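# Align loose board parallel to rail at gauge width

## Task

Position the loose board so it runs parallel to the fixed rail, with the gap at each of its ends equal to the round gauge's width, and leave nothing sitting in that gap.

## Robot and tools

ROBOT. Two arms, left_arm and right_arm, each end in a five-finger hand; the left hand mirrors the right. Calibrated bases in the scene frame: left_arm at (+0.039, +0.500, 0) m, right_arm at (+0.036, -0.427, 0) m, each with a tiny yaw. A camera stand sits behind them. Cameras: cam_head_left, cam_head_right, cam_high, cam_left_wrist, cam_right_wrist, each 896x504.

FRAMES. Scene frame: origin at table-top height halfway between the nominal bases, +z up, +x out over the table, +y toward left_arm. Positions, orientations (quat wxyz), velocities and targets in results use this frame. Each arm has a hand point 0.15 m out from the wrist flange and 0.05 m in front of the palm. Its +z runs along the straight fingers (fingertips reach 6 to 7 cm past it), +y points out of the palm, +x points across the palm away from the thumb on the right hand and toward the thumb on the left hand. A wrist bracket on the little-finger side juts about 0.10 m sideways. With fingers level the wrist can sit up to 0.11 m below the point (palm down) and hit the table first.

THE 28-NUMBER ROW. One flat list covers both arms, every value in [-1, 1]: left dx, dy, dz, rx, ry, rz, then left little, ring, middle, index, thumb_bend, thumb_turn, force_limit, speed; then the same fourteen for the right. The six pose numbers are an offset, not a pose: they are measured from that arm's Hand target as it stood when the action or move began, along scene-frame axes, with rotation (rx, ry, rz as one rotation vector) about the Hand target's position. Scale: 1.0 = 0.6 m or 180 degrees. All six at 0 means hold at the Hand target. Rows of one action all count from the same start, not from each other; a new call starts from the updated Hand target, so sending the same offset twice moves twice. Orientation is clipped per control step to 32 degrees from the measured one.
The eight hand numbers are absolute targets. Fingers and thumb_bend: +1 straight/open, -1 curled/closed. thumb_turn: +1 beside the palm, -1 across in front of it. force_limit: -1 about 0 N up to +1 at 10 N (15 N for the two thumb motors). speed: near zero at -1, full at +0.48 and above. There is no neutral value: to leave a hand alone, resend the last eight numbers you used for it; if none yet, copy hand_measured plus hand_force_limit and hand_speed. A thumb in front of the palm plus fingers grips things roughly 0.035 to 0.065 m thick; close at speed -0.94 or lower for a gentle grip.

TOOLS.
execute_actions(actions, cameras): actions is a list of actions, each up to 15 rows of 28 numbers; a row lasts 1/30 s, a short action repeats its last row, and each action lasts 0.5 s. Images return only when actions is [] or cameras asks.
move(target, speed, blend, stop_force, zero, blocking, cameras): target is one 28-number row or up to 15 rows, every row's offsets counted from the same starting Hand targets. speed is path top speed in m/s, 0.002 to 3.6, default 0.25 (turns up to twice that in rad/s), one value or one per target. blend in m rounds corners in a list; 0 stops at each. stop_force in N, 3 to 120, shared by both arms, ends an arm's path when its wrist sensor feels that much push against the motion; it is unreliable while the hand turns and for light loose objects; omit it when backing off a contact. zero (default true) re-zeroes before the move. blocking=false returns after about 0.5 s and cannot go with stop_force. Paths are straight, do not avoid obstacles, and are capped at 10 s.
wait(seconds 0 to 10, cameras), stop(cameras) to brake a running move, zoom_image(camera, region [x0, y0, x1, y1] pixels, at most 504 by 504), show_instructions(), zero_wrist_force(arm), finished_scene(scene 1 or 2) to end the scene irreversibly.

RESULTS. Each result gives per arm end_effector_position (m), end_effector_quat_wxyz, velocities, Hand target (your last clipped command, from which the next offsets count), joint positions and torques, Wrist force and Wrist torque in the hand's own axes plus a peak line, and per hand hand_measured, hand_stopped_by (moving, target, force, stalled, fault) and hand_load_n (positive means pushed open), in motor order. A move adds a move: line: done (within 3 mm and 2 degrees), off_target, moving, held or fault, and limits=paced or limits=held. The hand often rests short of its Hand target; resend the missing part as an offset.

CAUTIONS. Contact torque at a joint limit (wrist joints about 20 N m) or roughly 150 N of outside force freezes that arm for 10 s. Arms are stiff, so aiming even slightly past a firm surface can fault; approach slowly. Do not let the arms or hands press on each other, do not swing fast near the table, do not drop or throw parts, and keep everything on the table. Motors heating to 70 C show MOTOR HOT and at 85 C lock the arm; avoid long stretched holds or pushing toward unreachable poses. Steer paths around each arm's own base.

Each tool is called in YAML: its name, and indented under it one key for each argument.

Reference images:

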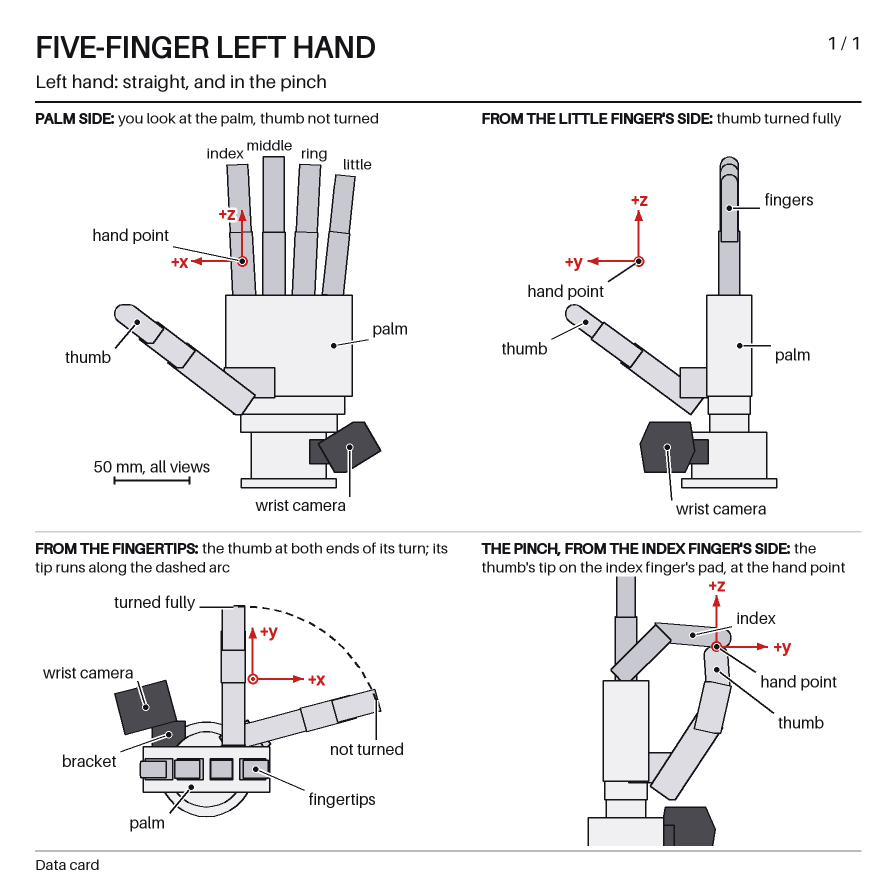

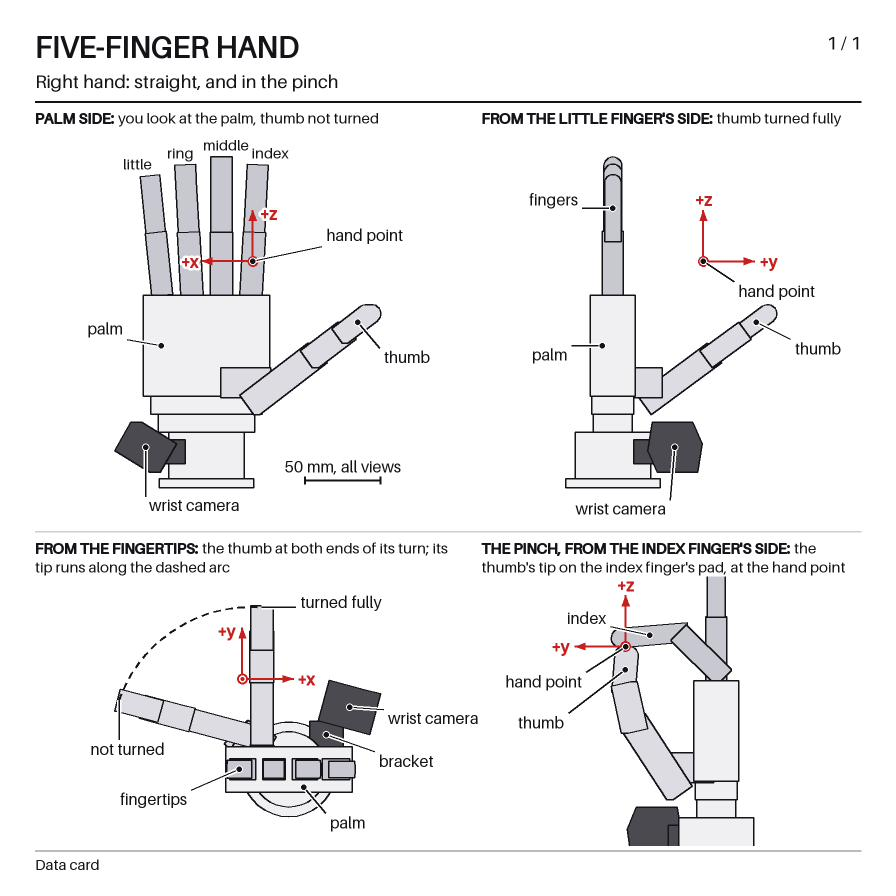

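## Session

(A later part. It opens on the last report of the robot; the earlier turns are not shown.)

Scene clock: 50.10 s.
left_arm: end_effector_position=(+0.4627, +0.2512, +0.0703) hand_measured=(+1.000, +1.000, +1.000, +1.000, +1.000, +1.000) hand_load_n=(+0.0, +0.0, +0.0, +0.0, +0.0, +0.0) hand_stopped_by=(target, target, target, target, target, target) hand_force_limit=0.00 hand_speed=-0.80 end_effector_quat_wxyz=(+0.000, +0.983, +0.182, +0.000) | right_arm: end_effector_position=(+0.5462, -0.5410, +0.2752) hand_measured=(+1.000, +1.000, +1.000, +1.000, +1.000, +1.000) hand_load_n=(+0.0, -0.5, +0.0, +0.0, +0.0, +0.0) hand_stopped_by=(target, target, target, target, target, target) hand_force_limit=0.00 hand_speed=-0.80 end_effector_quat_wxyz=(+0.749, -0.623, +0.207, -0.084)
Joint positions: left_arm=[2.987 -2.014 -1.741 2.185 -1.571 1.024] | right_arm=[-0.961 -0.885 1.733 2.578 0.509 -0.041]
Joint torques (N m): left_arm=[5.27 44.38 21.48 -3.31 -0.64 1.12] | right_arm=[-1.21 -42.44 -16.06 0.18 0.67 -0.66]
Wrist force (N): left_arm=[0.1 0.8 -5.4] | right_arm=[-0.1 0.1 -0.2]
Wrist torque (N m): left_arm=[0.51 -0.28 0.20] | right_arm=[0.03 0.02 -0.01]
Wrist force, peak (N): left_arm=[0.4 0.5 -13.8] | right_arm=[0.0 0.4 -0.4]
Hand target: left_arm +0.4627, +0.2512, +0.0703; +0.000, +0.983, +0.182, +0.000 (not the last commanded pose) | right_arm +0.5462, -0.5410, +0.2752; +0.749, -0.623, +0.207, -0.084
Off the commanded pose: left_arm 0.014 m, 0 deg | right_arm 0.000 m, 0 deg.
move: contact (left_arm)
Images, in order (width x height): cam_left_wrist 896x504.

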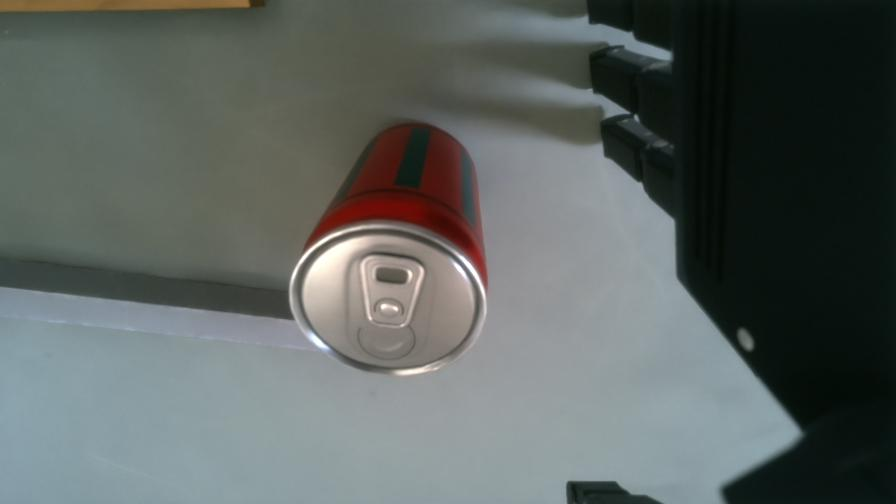

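move:
  target:
    - [0,0,0.0053,0,0,0, 1,1,1,1,1,1,0,-0.8, 0,0,0,0,0,0,1,1,1,1,1,1,0,-0.8]
    - [0.0537,-0.1401,0.0053,0,0,0, 1,1,1,1,1,1,0,-0.8, 0,0,0,0,0,0,1,1,1,1,1,1,0,-0.8]
  speed: 0.06
  cameras: ["cam_left_wrist","cam_head_left","cam_high"]

Scene clock: 58.10 s.
left_arm: end_effector_position=(+0.4949, +0.1672, +0.0734) hand_measured=(+1.000, +1.000, +1.000, +1.000, +1.000, +1.000) hand_load_n=(+0.0, -0.5, +0.0, +0.0, +0.0, +0.0) hand_stopped_by=(target, target, target, target, target, target) hand_force_limit=0.00 hand_speed=-0.80 end_effector_quat_wxyz=(+0.000, +0.983, +0.182, +0.000) | right_arm: end_effector_position=(+0.5462, -0.5410, +0.2752) hand_measured=(+1.000, +1.000, +1.000, +1.000, +1.000, +1.000) hand_load_n=(+0.0, +0.0, +0.0, +0.0, +0.0, +0.0) hand_stopped_by=(target, target, target, target, target, target) hand_force_limit=0.00 hand_speed=-0.80 end_effector_quat_wxyz=(+0.749, -0.623, +0.207, -0.084)
Joint positions: left_arm=[2.822 -2.16 -1.493 2.083 -1.571 0.859] | right_arm=[-0.961 -0.885 1.733 2.578 0.509 -0.041]
Joint torques (N m): left_arm=[1.04 52.72 15.17 -0.89 -2.13 0.46] | right_arm=[0.34 -42 -17.67 0.03 0.79 -0.67]
Wrist force (N): left_arm=[0.4 0.4 0.4] | right_arm=[-0.1 0.1 -0.2]
Wrist torque (N m): left_arm=[0.12 -0.26 0.21] | right_arm=[0.03 0.01 0.00]
Wrist force, peak (N): left_arm=[0.3 1.0 -5.8] | right_arm=[0.2 0.2 -0.5]
Hand target: left_arm +0.4949, +0.1672, +0.0735; +0.000, +0.983, +0.182, +0.000 | right_arm +0.5462, -0.5410, +0.2752; +0.749, -0.623, +0.207, -0.084
Off the commanded pose: left_arm 0.000 m, 0 deg | right_arm 0.000 m, 0 deg.
move: done
Images, in order (width x height): cam_head_left 896x504, cam_high 896x504, cam_left_wrist 896x504.

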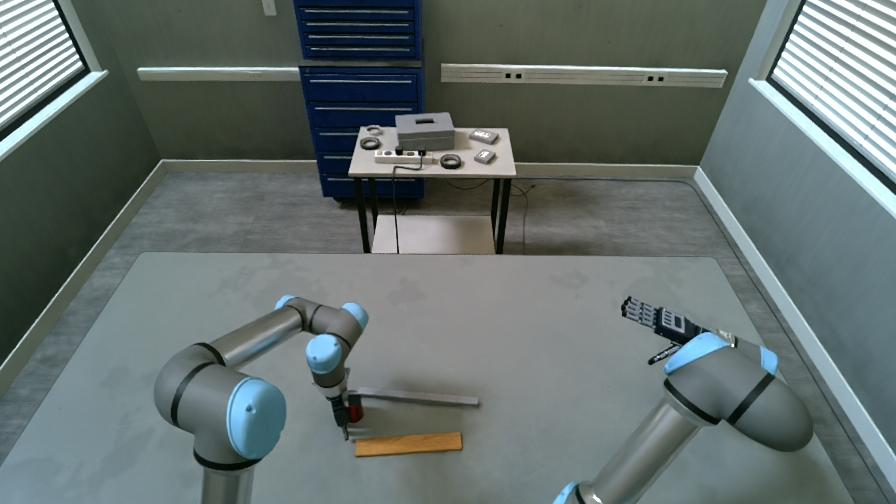

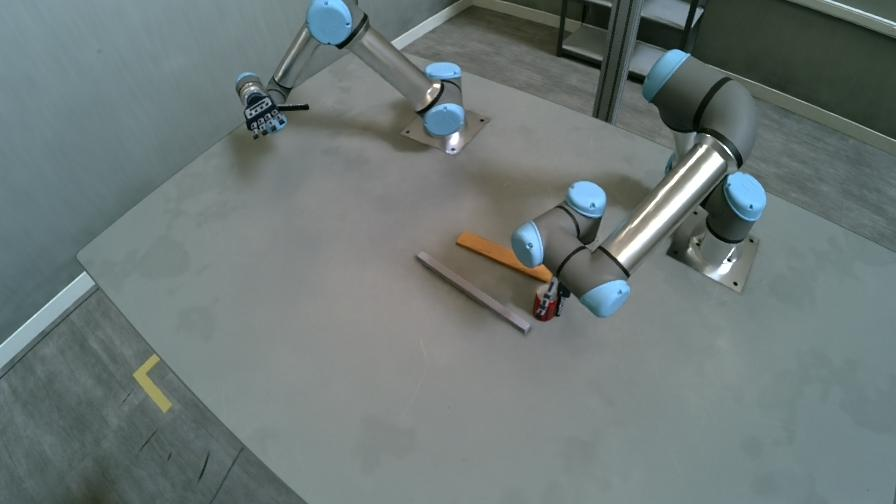

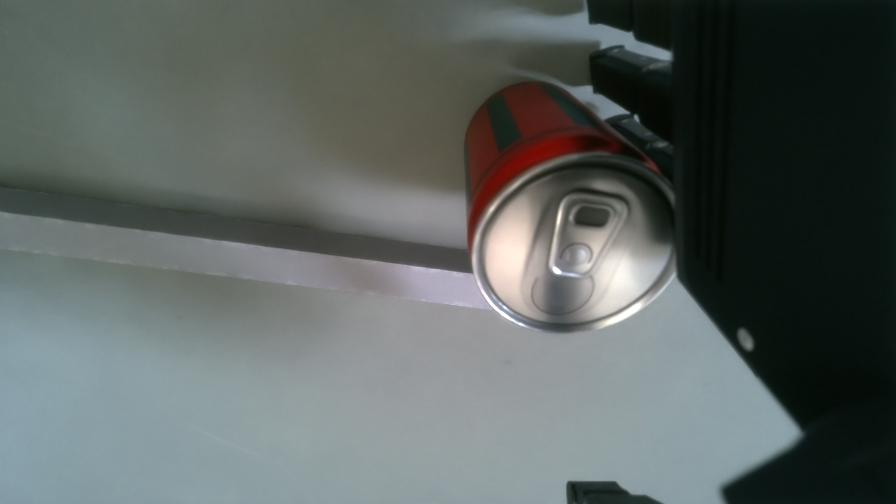

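zoom_image:
  camera: "cam_head_left"
  region: [300, 360, 500, 472]

zoom_image:
  camera: "cam_high"
  region: [440, 220, 620, 350]

Scaled by 2.520 from the camera's 896x504 image, which has a finer 1280x720 frame.

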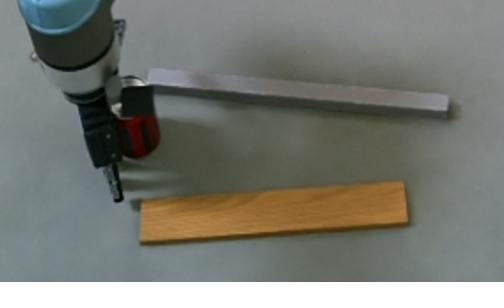

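Scaled by 2.800 from the camera's 896x504 image, which has a finer 1280x720 frame.

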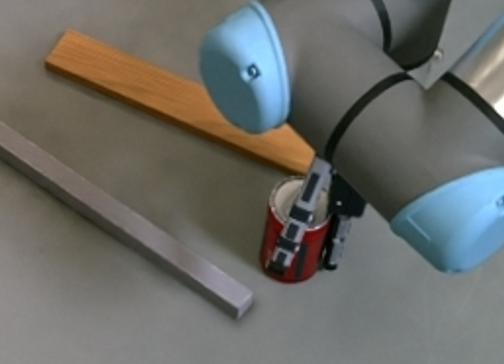

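move:
  target: [0,0,0,0,0,0, -1,1,1,1,1,1,0,-0.3, 0,0,0,0,0,0,1,1,1,1,1,1,0,-0.8]
  speed: 0.06

move:
  target: [0.0251,-0.0654,0,0,0,0, -1,1,1,1,1,1,0,-0.3, 0,0,0,0,0,0,1,1,1,1,1,1,0,-0.8]
  speed: 0.06
  cameras: ["cam_left_wrist","cam_head_left","cam_high"]

zoom_image:
  camera: "cam_head_left"
  region: [300, 360, 500, 472]

Scene clock: 62.03 s.
left_arm: end_effector_position=(+0.4949, +0.1672, +0.0735) hand_measured=(-1.000, +1.000, +1.000, +1.000, +1.000, +1.000) hand_load_n=(+0.0, +0.0, +0.0, +0.0, +0.0, +0.0) hand_stopped_by=(target, target, target, target, target, target) hand_force_limit=0.00 hand_speed=-0.30 end_effector_quat_wxyz=(+0.000, +0.983, +0.182, +0.000) | right_arm: end_effector_position=(+0.5462, -0.5410, +0.2752) hand_measured=(+1.000, +1.000, +1.000, +1.000, +1.000, +1.000) hand_load_n=(+0.0, +0.0, +0.0, +0.0, +0.0, +0.0) hand_stopped_by=(target, target, target, target, target, target) hand_force_limit=0.00 hand_speed=-0.80 end_effector_quat_wxyz=(+0.749, -0.623, +0.207, -0.084)
Joint positions: left_arm=[2.822 -2.16 -1.493 2.083 -1.571 0.859] | right_arm=[-0.961 -0.885 1.733 2.578 0.509 -0.041]
Joint torques (N m): left_arm=[-4.33 54.85 16.4 -0.71 -1.93 -1.12] | right_arm=[-0.38 -44.38 -17.06 0.21 0.48 -0.43]
Wrist force (N): left_arm=[0.2 0.4 0.4] | right_arm=[0.0 0.1 -0.2]
Wrist torque (N m): left_arm=[0.12 -0.23 0.20] | right_arm=[0.03 0.01 0.00]
Wrist force, peak (N): left_arm=[0.3 0.5 0.7] | right_arm=[-0.4 0.0 -0.4]
Hand target: left_arm +0.4949, +0.1672, +0.0735; +0.000, +0.983, +0.182, +0.000 | right_arm +0.5462, -0.5410, +0.2752; +0.749, -0.623, +0.207, -0.084
Off the commanded pose: left_arm 0.000 m, 0 deg | right_arm 0.000 m, 0 deg.
move: done

Scene clock: 63.13 s.
left_arm: end_effector_position=(+0.5099, +0.1279, +0.0734) hand_measured=(-1.000, +1.000, +1.000, +1.000, +1.000, +1.000) hand_load_n=(+0.0, +0.0, +0.0, +0.0, +0.0, +0.0) hand_stopped_by=(target, target, target, target, target, target) hand_force_limit=0.00 hand_speed=-0.30 end_effector_quat_wxyz=(+0.000, +0.983, +0.182, +0.000) | right_arm: end_effector_position=(+0.5462, -0.5410, +0.2752) hand_measured=(+1.000, +1.000, +1.000, +1.000, +1.000, +1.000) hand_load_n=(+0.0, +0.0, +0.0, -0.5, +0.0, -0.5) hand_stopped_by=(target, target, target, target, target, target) hand_force_limit=0.00 hand_speed=-0.80 end_effector_quat_wxyz=(+0.749, -0.623, +0.207, -0.084)
Joint positions: left_arm=[2.76 -2.238 -1.36 2.027 -1.571 0.797] | right_arm=[-0.961 -0.885 1.733 2.578 0.509 -0.041]
Joint torques (N m): left_arm=[1.63 55.63 17.27 -1.04 1.11 0.69] | right_arm=[0.27 -42.27 -15.98 0.21 0.77 -0.7]
Wrist force (N): left_arm=[0.4 0.6 0.4] | right_arm=[-0.2 0.0 -0.4]
Wrist torque (N m): left_arm=[0.13 -0.26 0.25] | right_arm=[0.03 0.03 -0.01]
Wrist force, peak (N): left_arm=[0.7 1.0 0.6] | right_arm=[-0.1 0.2 -0.4]
Hand target: left_arm +0.5099, +0.1279, +0.0735; +0.000, +0.983, +0.182, +0.000 | right_arm +0.5462, -0.5410, +0.2752; +0.749, -0.623, +0.207, -0.084
Off the commanded pose: left_arm 0.000 m, 0 deg | right_arm 0.000 m, 0 deg.
move: done
Images, in order (width x height): cam_head_left 896x504, cam_high 896x504, cam_left_wrist 896x504.

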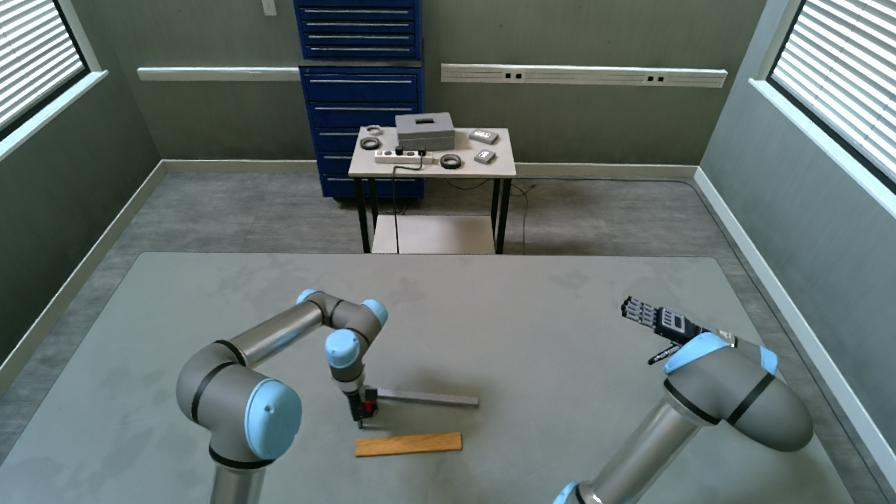

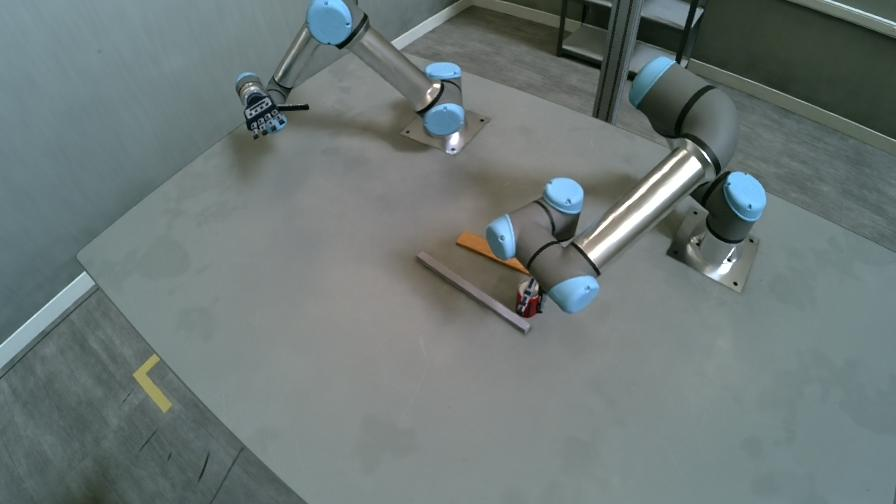

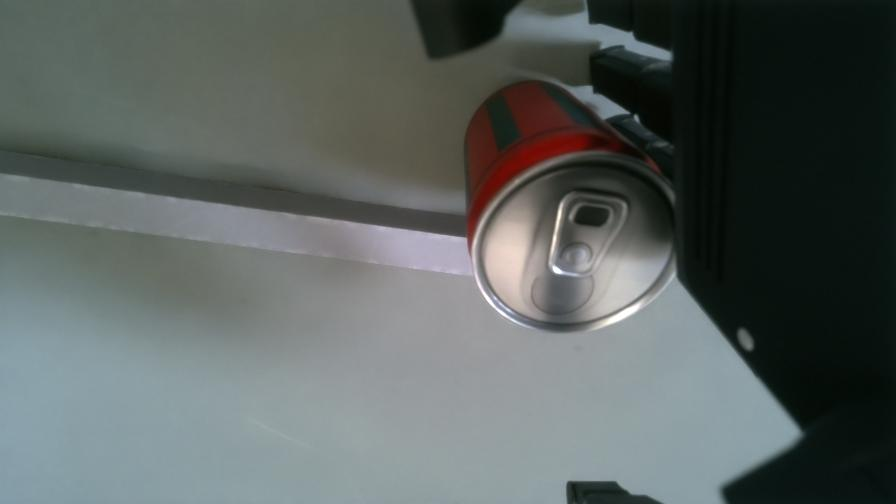

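Scaled by 2.520 from the camera's 896x504 image, which has a finer 1280x720 frame.

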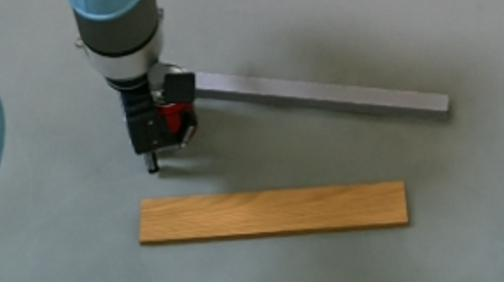

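move:
  target:
    - [-0.0119,0.0311,0,0,0,0, -1,1,1,1,1,1,0,-0.3, 0,0,0,0,0,0,1,1,1,1,1,1,0,-0.8]
    - [-0.0119,0.0311,0.18,0,0,0, -1,1,1,1,1,1,0,-0.3, 0,0,0,0,0,0,1,1,1,1,1,1,0,-0.8]
    - [-0.2498,-0.0915,0.18,0,0,0.358, 1,1,1,1,1,1,0,-0.3, 0,0,0,0,0,0,1,1,1,1,1,1,0,-0.8]
  speed: [0.1,0.2,0.25]
  cameras: ["cam_left_wrist","cam_head_left","cam_high"]

zoom_image:
  camera: "cam_head_left"
  region: [300, 360, 500, 472]

Scene clock: 70.53 s.
left_arm: end_effector_position=(+0.3601, +0.0730, +0.1815) hand_measured=(+1.000, +1.000, +1.000, +1.000, +1.000, +1.000) hand_load_n=(+0.0, +0.0, +0.0, +0.0, +0.0, +0.0) hand_stopped_by=(target, target, target, target, target, target) hand_force_limit=0.00 hand_speed=-0.30 end_effector_quat_wxyz=(+0.000, +0.735, +0.678, +0.000) | right_arm: end_effector_position=(+0.5462, -0.5410, +0.2752) hand_measured=(+1.000, +1.000, +1.000, +1.000, +1.000, +1.000) hand_load_n=(+0.0, +0.0, +0.0, +0.0, +0.0, -0.5) hand_stopped_by=(target, target, target, target, target, target) hand_force_limit=0.00 hand_speed=-0.80 end_effector_quat_wxyz=(+0.749, -0.623, +0.207, -0.084)
Joint positions: left_arm=[2.374 -2.122 -1.258 1.81 -1.571 -0.714] | right_arm=[-0.961 -0.885 1.733 2.578 0.509 -0.041]
Joint torques (N m): left_arm=[-4.55 55.49 9.29 -1 2.34 1.33] | right_arm=[-1.11 -42.73 -16.1 -0.04 0.77 -0.68]
Wrist force (N): left_arm=[0.4 0.5 0.6] | right_arm=[-0.1 0.1 -0.2]
Wrist torque (N m): left_arm=[0.11 -0.20 0.19] | right_arm=[0.03 0.01 0.00]
Wrist force, peak (N): left_arm=[0.3 0.8 2.7] | right_arm=[-0.1 0.3 -0.5]
Hand target: left_arm +0.3601, +0.0730, +0.1815; +0.000, +0.735, +0.678, +0.000 | right_arm +0.5462, -0.5410, +0.2752; +0.749, -0.623, +0.207, -0.084
Off the commanded pose: left_arm 0.000 m, 0 deg | right_arm 0.000 m, 0 deg.
move: done
Images, in order (width x height): cam_head_left 896x504, cam_high 896x504, cam_left_wrist 896x504.

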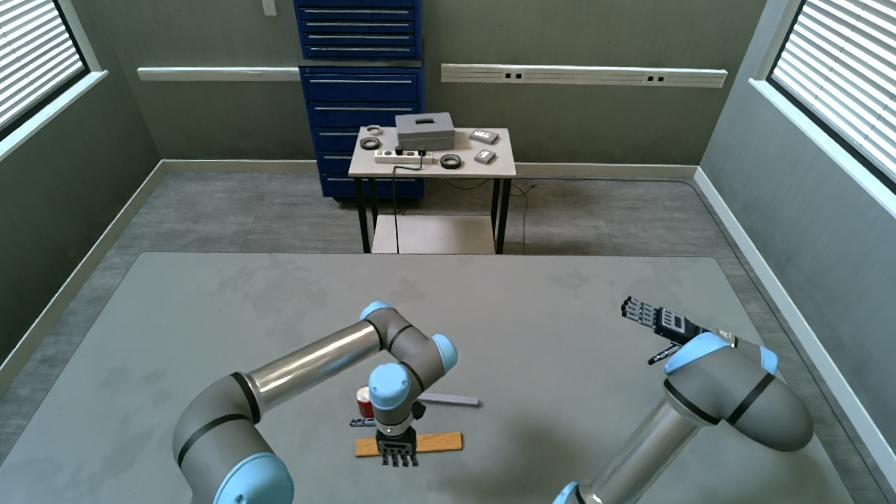

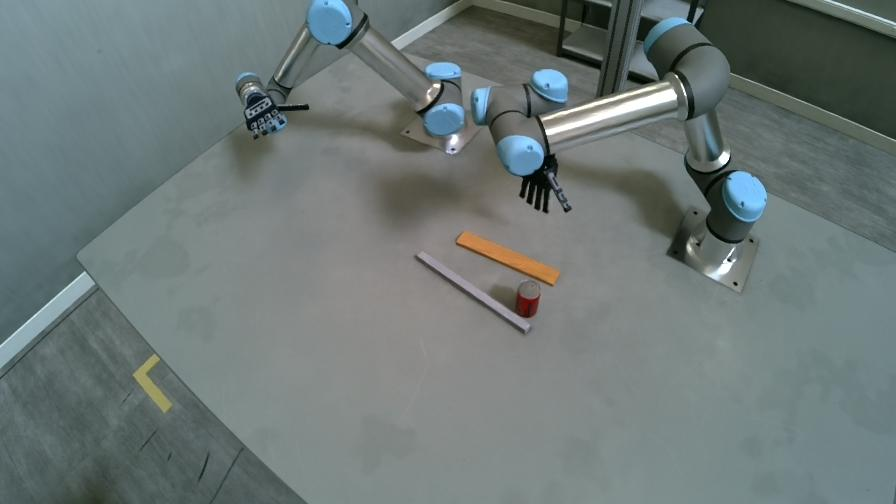

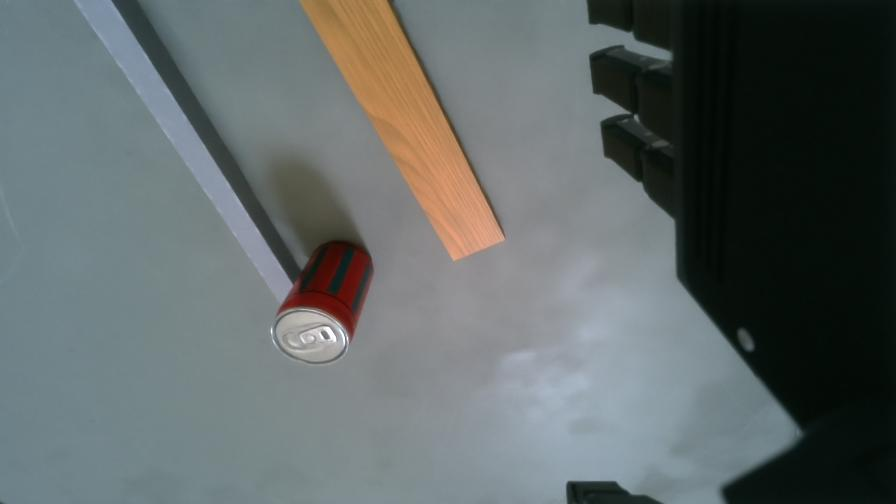

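Scaled by 2.520 from the camera's 896x504 image, which has a finer 1280x720 frame.

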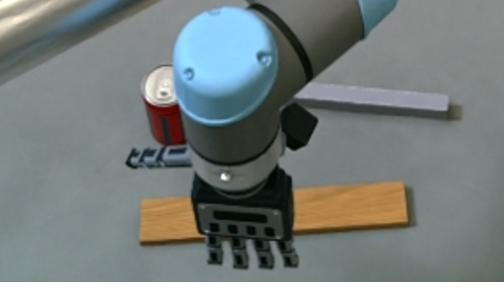

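move:
  target: [0,-0.0133,-0.1817,0,0,0, 1,1,1,1,1,1,0,-0.3, 0,0,0,0,0,0,1,1,1,1,1,1,0,-0.8]
  speed: 0.15
  cameras: ["cam_left_wrist"]

Scene clock: 72.63 s.
left_arm: end_effector_position=(+0.3600, +0.0650, +0.0725) hand_measured=(+1.000, +1.000, +1.000, +1.000, +1.000, +1.000) hand_load_n=(+0.0, +0.0, +0.0, +0.0, +0.0, +0.0) hand_stopped_by=(target, target, target, target, target, target) hand_force_limit=0.00 hand_speed=-0.30 end_effector_quat_wxyz=(+0.000, +0.735, +0.678, +0.000) | right_arm: end_effector_position=(+0.5462, -0.5410, +0.2752) hand_measured=(+1.000, +1.000, +1.000, +1.000, +1.000, +1.000) hand_load_n=(+0.0, +0.0, +0.0, +0.0, +0.0, +0.0) hand_stopped_by=(target, target, target, target, target, target) hand_force_limit=0.00 hand_speed=-0.80 end_effector_quat_wxyz=(+0.749, -0.623, +0.207, -0.084)
Joint positions: left_arm=[2.363 -2.23 -1.376 2.035 -1.571 -0.725] | right_arm=[-0.961 -0.885 1.733 2.578 0.509 -0.041]
Joint torques (N m): left_arm=[5.84 47.98 19.25 -1.47 1.72 1.31] | right_arm=[-1.79 -42.64 -17.04 0.17 0.69 -0.7]
Wrist force (N): left_arm=[0.6 0.5 0.6] | right_arm=[0.0 0.1 -0.3]
Wrist torque (N m): left_arm=[0.10 -0.27 0.22] | right_arm=[0.04 0.00 0.00]
Wrist force, peak (N): left_arm=[0.4 0.6 1.9] | right_arm=[-0.4 0.1 -0.3]
Hand target: left_arm +0.3601, +0.0650, +0.0725; +0.000, +0.735, +0.678, +0.000 | right_arm +0.5462, -0.5410, +0.2752; +0.749, -0.623, +0.207, -0.084
Off the commanded pose: left_arm 0.000 m, 0 deg | right_arm 0.000 m, 0 deg.
move: done
Images, in order (width x height): cam_left_wrist 896x504.

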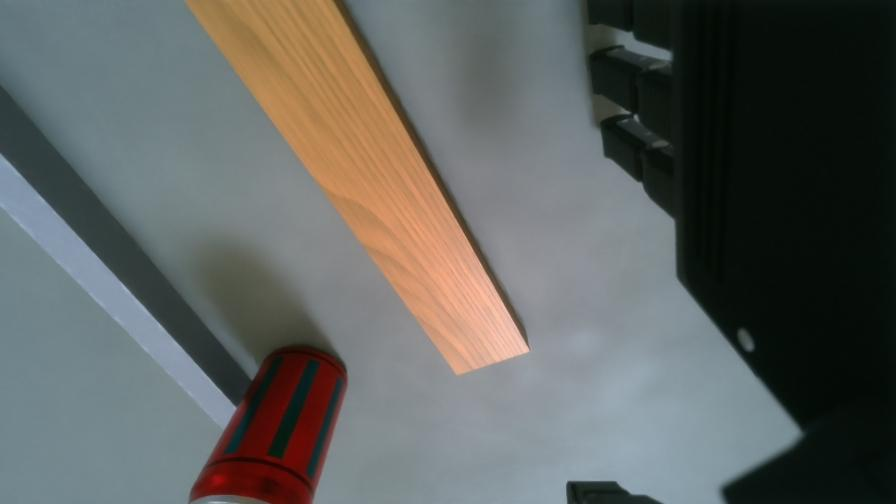

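move:
  target: [0.1163,-0.0094,0,0,0,0, 1,1,1,1,1,1,0,-0.3, 0,0,0,0,0,0,1,1,1,1,1,1,0,-0.8]
  speed: 0.06
  cameras: ["cam_left_wrist","cam_head_left"]

Scene clock: 74.83 s.
left_arm: end_effector_position=(+0.4298, +0.0594, +0.0724) hand_measured=(+1.000, +1.000, +1.000, +1.000, +1.000, +1.000) hand_load_n=(+0.0, +0.0, +0.0, +0.0, +0.0, +0.0) hand_stopped_by=(target, target, target, target, target, target) hand_force_limit=0.00 hand_speed=-0.30 end_effector_quat_wxyz=(+0.000, +0.735, +0.678, +0.000) | right_arm: end_effector_position=(+0.5462, -0.5410, +0.2752) hand_measured=(+1.000, +1.000, +1.000, +1.000, +1.000, +1.000) hand_load_n=(+0.0, -0.5, +0.0, +0.0, +0.0, +0.0) hand_stopped_by=(target, target, target, target, target, target) hand_force_limit=0.00 hand_speed=-0.80 end_effector_quat_wxyz=(+0.749, -0.623, +0.207, -0.084)
Joint positions: left_arm=[2.446 -2.327 -1.205 1.961 -1.571 -0.642] | right_arm=[-0.961 -0.885 1.733 2.578 0.509 -0.041]
Joint torques (N m): left_arm=[-5.49 61.22 9.65 -1.07 -1.97 -1.26] | right_arm=[-1.94 -43.04 -16.58 0.17 0.69 -1.02]
Wrist force (N): left_arm=[0.0 0.8 0.6] | right_arm=[0.0 0.1 -0.3]
Wrist torque (N m): left_arm=[0.17 -0.16 0.06] | right_arm=[0.05 0.01 0.00]
Wrist force, peak (N): left_arm=[0.1 1.3 0.4] | right_arm=[-0.1 0.4 -0.3]
Hand target: left_arm +0.4298, +0.0594, +0.0725; +0.000, +0.735, +0.678, +0.000 | right_arm +0.5462, -0.5410, +0.2752; +0.749, -0.623, +0.207, -0.084
Off the commanded pose: left_arm 0.000 m, 0 deg | right_arm 0.000 m, 0 deg.
move: done
Images, in order (width x height): cam_head_left 896x504, cam_left_wrist 896x504.

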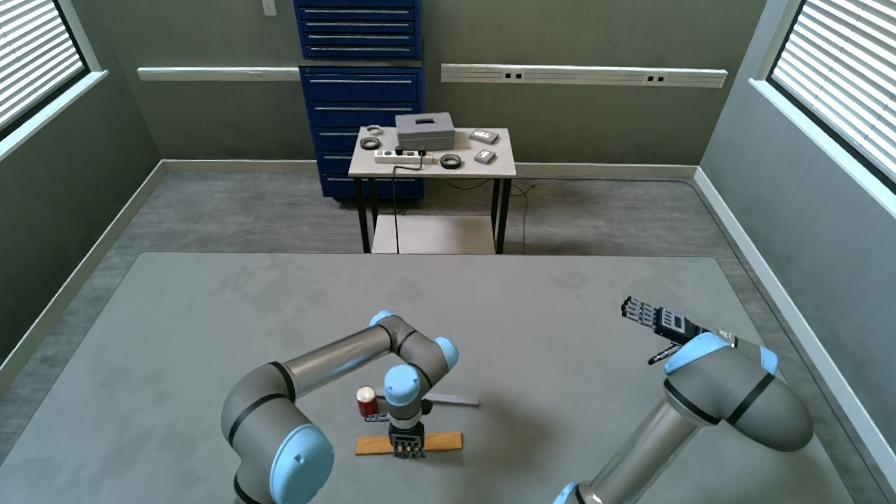

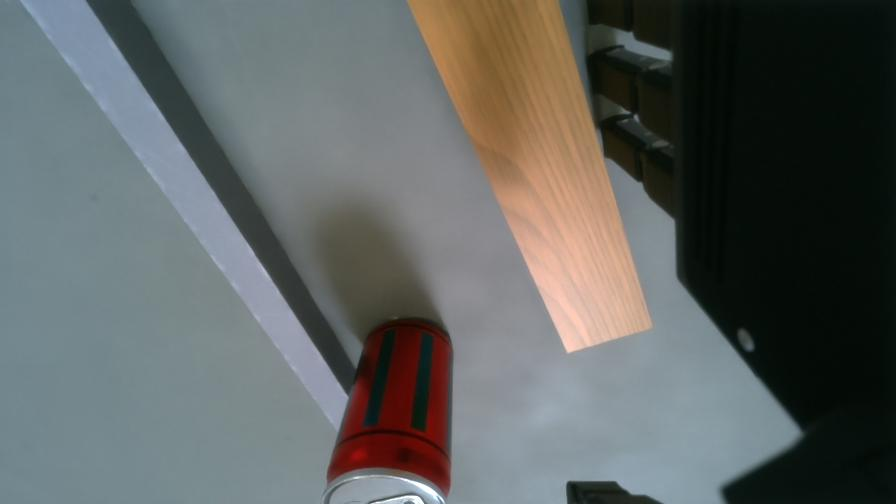

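move:
  target: [0.0332,-0.0027,0,0,0,0, 1,1,1,1,1,1,0,-0.3, 0,0,0,0,0,0,1,1,1,1,1,1,0,-0.8]
  speed: 0.05
  cameras: ["cam_left_wrist","cam_head_left"]

zoom_image:
  camera: "cam_head_left"
  region: [330, 370, 500, 465]

Scene clock: 76.10 s.
left_arm: end_effector_position=(+0.4498, +0.0578, +0.0724) hand_measured=(+1.000, +1.000, +1.000, +1.000, +1.000, +1.000) hand_load_n=(+0.0, +0.0, +0.0, +0.0, +0.0, +0.0) hand_stopped_by=(target, target, target, target, target, target) hand_force_limit=0.00 hand_speed=-0.30 end_effector_quat_wxyz=(+0.000, +0.735, +0.678, +0.000) | right_arm: end_effector_position=(+0.5462, -0.5410, +0.2752) hand_measured=(+1.000, +1.000, +1.000, +1.000, +1.000, +1.000) hand_load_n=(+0.0, +0.0, +0.0, +0.0, +0.0, -0.5) hand_stopped_by=(target, target, target, target, target, target) hand_force_limit=0.00 hand_speed=-0.80 end_effector_quat_wxyz=(+0.749, -0.623, +0.207, -0.084)
Joint positions: left_arm=[2.467 -2.358 -1.148 1.935 -1.571 -0.621] | right_arm=[-0.961 -0.885 1.733 2.578 0.509 -0.041]
Joint torques (N m): left_arm=[-4.26 63.87 8.94 -0.68 -1.31 -1.29] | right_arm=[-0.17 -42.66 -16.75 0.37 0.69 -0.99]
Wrist force (N): left_arm=[0.2 0.7 0.5] | right_arm=[-0.3 -0.1 -0.3]
Wrist torque (N m): left_arm=[0.15 -0.16 0.07] | right_arm=[0.01 0.05 -0.02]
Wrist force, peak (N): left_arm=[0.1 0.8 0.5] | right_arm=[-0.2 0.2 -0.4]
Hand target: left_arm +0.4498, +0.0578, +0.0725; +0.000, +0.735, +0.678, +0.000 | right_arm +0.5462, -0.5410, +0.2752; +0.749, -0.623, +0.207, -0.084
Off the commanded pose: left_arm 0.000 m, 0 deg | right_arm 0.000 m, 0 deg.
move: done
Images, in order (width x height): cam_head_left 896x504, cam_left_wrist 896x504.

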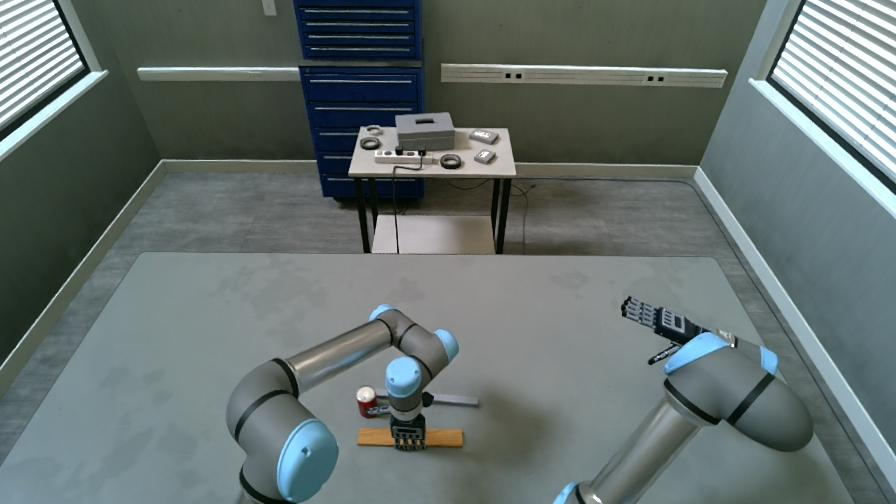

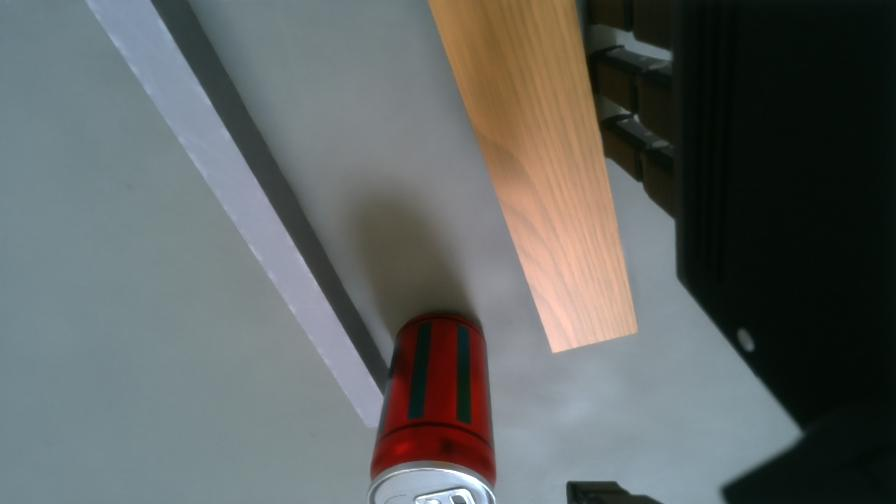

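Scaled by 2.965 from the camera's 896x504 image, which has a finer 1280x720 frame.

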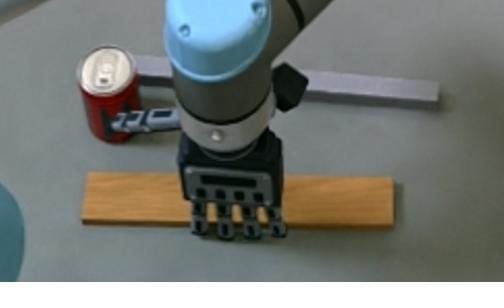

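move:
  target: [0.0332,-0.0027,0,0,0,0, 1,1,1,1,1,1,0,-0.3, 0,0,0,0,0,0,1,1,1,1,1,1,0,-0.8]
  speed: 0.05
  cameras: ["cam_left_wrist","cam_head_left"]

zoom_image:
  camera: "cam_head_left"
  region: [330, 370, 500, 465]

Scene clock: 77.40 s.
left_arm: end_effector_position=(+0.4697, +0.0562, +0.0724) hand_measured=(+1.000, +1.000, +1.000, +1.000, +1.000, +1.000) hand_load_n=(+0.0, +0.0, +0.0, +0.0, +0.0, +0.0) hand_stopped_by=(target, target, target, target, target, target) hand_force_limit=0.00 hand_speed=-0.30 end_effector_quat_wxyz=(+0.000, +0.735, +0.678, +0.000) | right_arm: end_effector_position=(+0.5462, -0.5410, +0.2752) hand_measured=(+1.000, +1.000, +1.000, +1.000, +1.000, +1.000) hand_load_n=(+0.0, +0.0, +0.0, +0.0, +0.5, +0.0) hand_stopped_by=(target, target, target, target, target, target) hand_force_limit=0.00 hand_speed=-0.80 end_effector_quat_wxyz=(+0.749, -0.623, +0.207, -0.084)
Joint positions: left_arm=[2.487 -2.392 -1.086 1.907 -1.571 -0.601] | right_arm=[-0.961 -0.885 1.733 2.578 0.509 -0.041]
Joint torques (N m): left_arm=[-5.75 65.64 9.23 -0.78 -0.38 -1.08] | right_arm=[-0.44 -42.94 -16.49 0.12 0.53 -0.66]
Wrist force (N): left_arm=[-0.3 0.3 0.5] | right_arm=[-0.1 0.2 -0.3]
Wrist torque (N m): left_arm=[0.09 -0.11 0.05] | right_arm=[0.06 0.02 0.01]
Wrist force, peak (N): left_arm=[0.2 0.6 0.6] | right_arm=[0.0 0.1 -0.5]
Hand target: left_arm +0.4697, +0.0562, +0.0725; +0.000, +0.735, +0.678, +0.000 | right_arm +0.5462, -0.5410, +0.2752; +0.749, -0.623, +0.207, -0.084
Off the commanded pose: left_arm 0.000 m, 0 deg | right_arm 0.000 m, 0 deg.
move: done
Images, in order (width x height): cam_head_left 896x504, cam_left_wrist 896x504.

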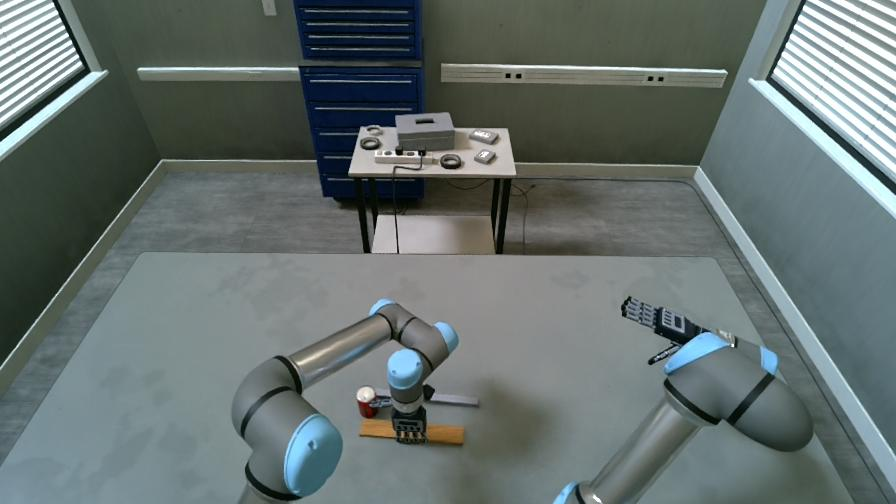

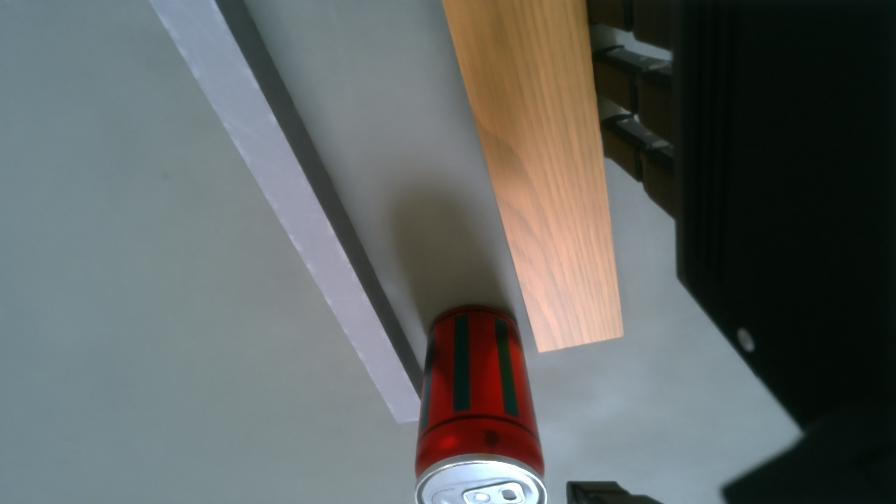

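Scaled by 2.965 from the camera's 896x504 image, which has a finer 1280x720 frame.

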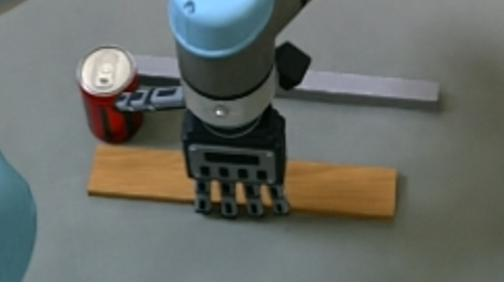

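move:
  target:
    - [-0.0333,0.0027,0,0,0,0, 1,1,1,1,1,1,0,-0.3, 0,0,0,0,0,0,1,1,1,1,1,1,0,-0.8]
    - [-0.0201,0.1652,0,0,0,0, 1,1,1,1,1,1,0,-0.3, 0,0,0,0,0,0,1,1,1,1,1,1,0,-0.8]
  speed: 0.1
  cameras: ["cam_left_wrist"]

Scene clock: 82.07 s.
left_arm: end_effector_position=(+0.4576, +0.1552, +0.0726) hand_measured=(+1.000, +1.000, +1.000, +1.000, +1.000, +1.000) hand_load_n=(+0.0, +0.0, +0.0, +0.0, +0.0, +0.0) hand_stopped_by=(target, target, target, target, target, target) hand_force_limit=0.00 hand_speed=-0.30 end_effector_quat_wxyz=(+0.000, +0.735, +0.678, +0.000) | right_arm: end_effector_position=(+0.5462, -0.5410, +0.2752) hand_measured=(+1.000, +1.000, +1.000, +1.000, +1.000, +1.000) hand_load_n=(+0.0, +0.0, -0.5, +0.0, +0.0, -0.5) hand_stopped_by=(target, target, target, target, target, target) hand_force_limit=0.00 hand_speed=-0.80 end_effector_quat_wxyz=(+0.749, -0.623, +0.207, -0.084)
Joint positions: left_arm=[2.624 -2.198 -1.431 2.059 -1.571 -0.464] | right_arm=[-0.961 -0.885 1.733 2.578 0.509 -0.041]
Joint torques (N m): left_arm=[7.08 38.43 14.21 -3.33 2.2 0.52] | right_arm=[-0.23 -44.68 -16.11 0.34 0.62 -0.7]
Wrist force (N): left_arm=[0.5 0.4 0.4] | right_arm=[-0.1 0.1 -0.4]
Wrist torque (N m): left_arm=[0.10 -0.27 0.12] | right_arm=[0.04 0.03 -0.01]
Wrist force, peak (N): left_arm=[1.5 0.6 0.6] | right_arm=[-0.2 0.3 -0.5]
Hand target: left_arm +0.4576, +0.1553, +0.0725; +0.000, +0.735, +0.678, +0.000 | right_arm +0.5462, -0.5410, +0.2752; +0.749, -0.623, +0.207, -0.084
Off the commanded pose: left_arm 0.000 m, 0 deg | right_arm 0.000 m, 0 deg.
move: done
Images, in order (width x height): cam_left_wrist 896x504.

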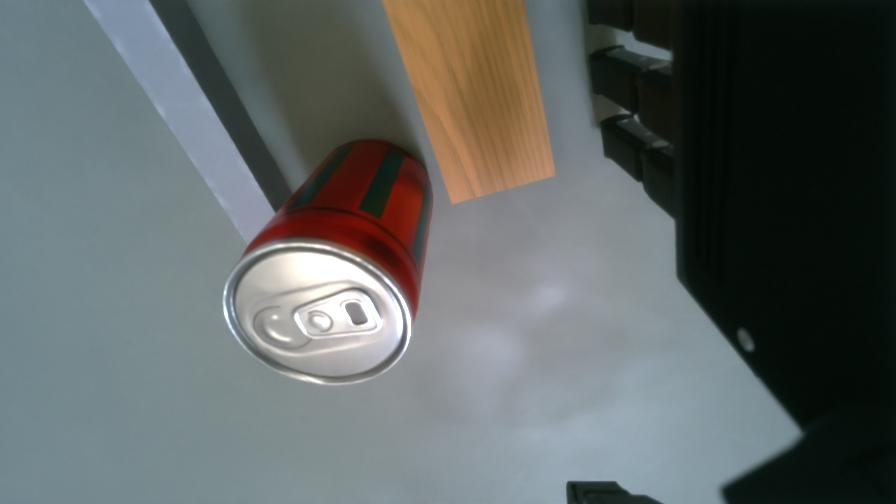

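move:
  target: [0.0631,-0.0051,0,0,0,0, 1,1,1,1,1,1,0,-0.3, 0,0,0,0,0,0,1,1,1,1,1,1,0,-0.8]
  speed: 0.015
  stop_force: 3
  cameras: ["cam_left_wrist"]

Scene clock: 86.20 s.
left_arm: end_effector_position=(+0.4955, +0.1522, +0.0725) hand_measured=(+1.000, +1.000, +1.000, +1.000, +1.000, +1.000) hand_load_n=(+0.0, +0.0, +0.0, +0.0, +0.0, +0.0) hand_stopped_by=(target, target, target, target, target, target) hand_force_limit=0.00 hand_speed=-0.30 end_effector_quat_wxyz=(+0.000, +0.735, +0.678, +0.000) | right_arm: end_effector_position=(+0.5462, -0.5410, +0.2752) hand_measured=(+1.000, +1.000, +1.000, +1.000, +1.000, +1.000) hand_load_n=(+0.0, +0.0, +0.0, +0.0, +0.0, +0.0) hand_stopped_by=(target, target, target, target, target, target) hand_force_limit=0.00 hand_speed=-0.80 end_effector_quat_wxyz=(+0.749, -0.623, +0.207, -0.084)
Joint positions: left_arm=[2.656 -2.262 -1.319 2.011 -1.571 -0.431] | right_arm=[-0.961 -0.885 1.733 2.578 0.509 -0.041]
Joint torques (N m): left_arm=[-5.12 58.53 7.71 -0.98 1.03 -0.98] | right_arm=[-0.56 -43.52 -17.58 0.03 0.82 -1.21]
Wrist force (N): left_arm=[0.3 -0.1 0.8] | right_arm=[-0.1 0.1 -0.2]
Wrist torque (N m): left_arm=[0.10 -0.23 0.12] | right_arm=[0.03 0.01 0.00]
Wrist force, peak (N): left_arm=[0.6 -1.6 0.4] | right_arm=[0.0 0.1 -0.5]
Hand target: left_arm +0.4955, +0.1522, +0.0725; +0.000, +0.735, +0.678, +0.000 | right_arm +0.5462, -0.5410, +0.2752; +0.749, -0.623, +0.207, -0.084
Off the commanded pose: left_arm 0.000 m, 0 deg | right_arm 0.000 m, 0 deg.
move: done
Images, in order (width x height): cam_left_wrist 896x504.

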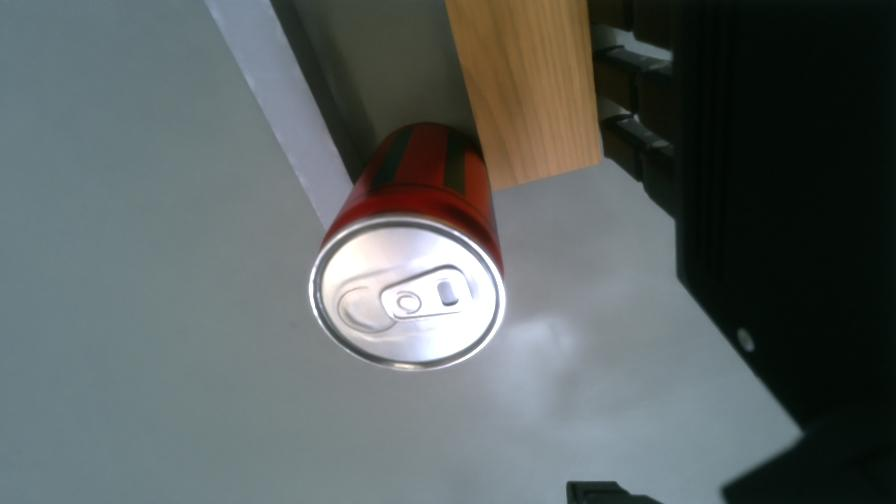

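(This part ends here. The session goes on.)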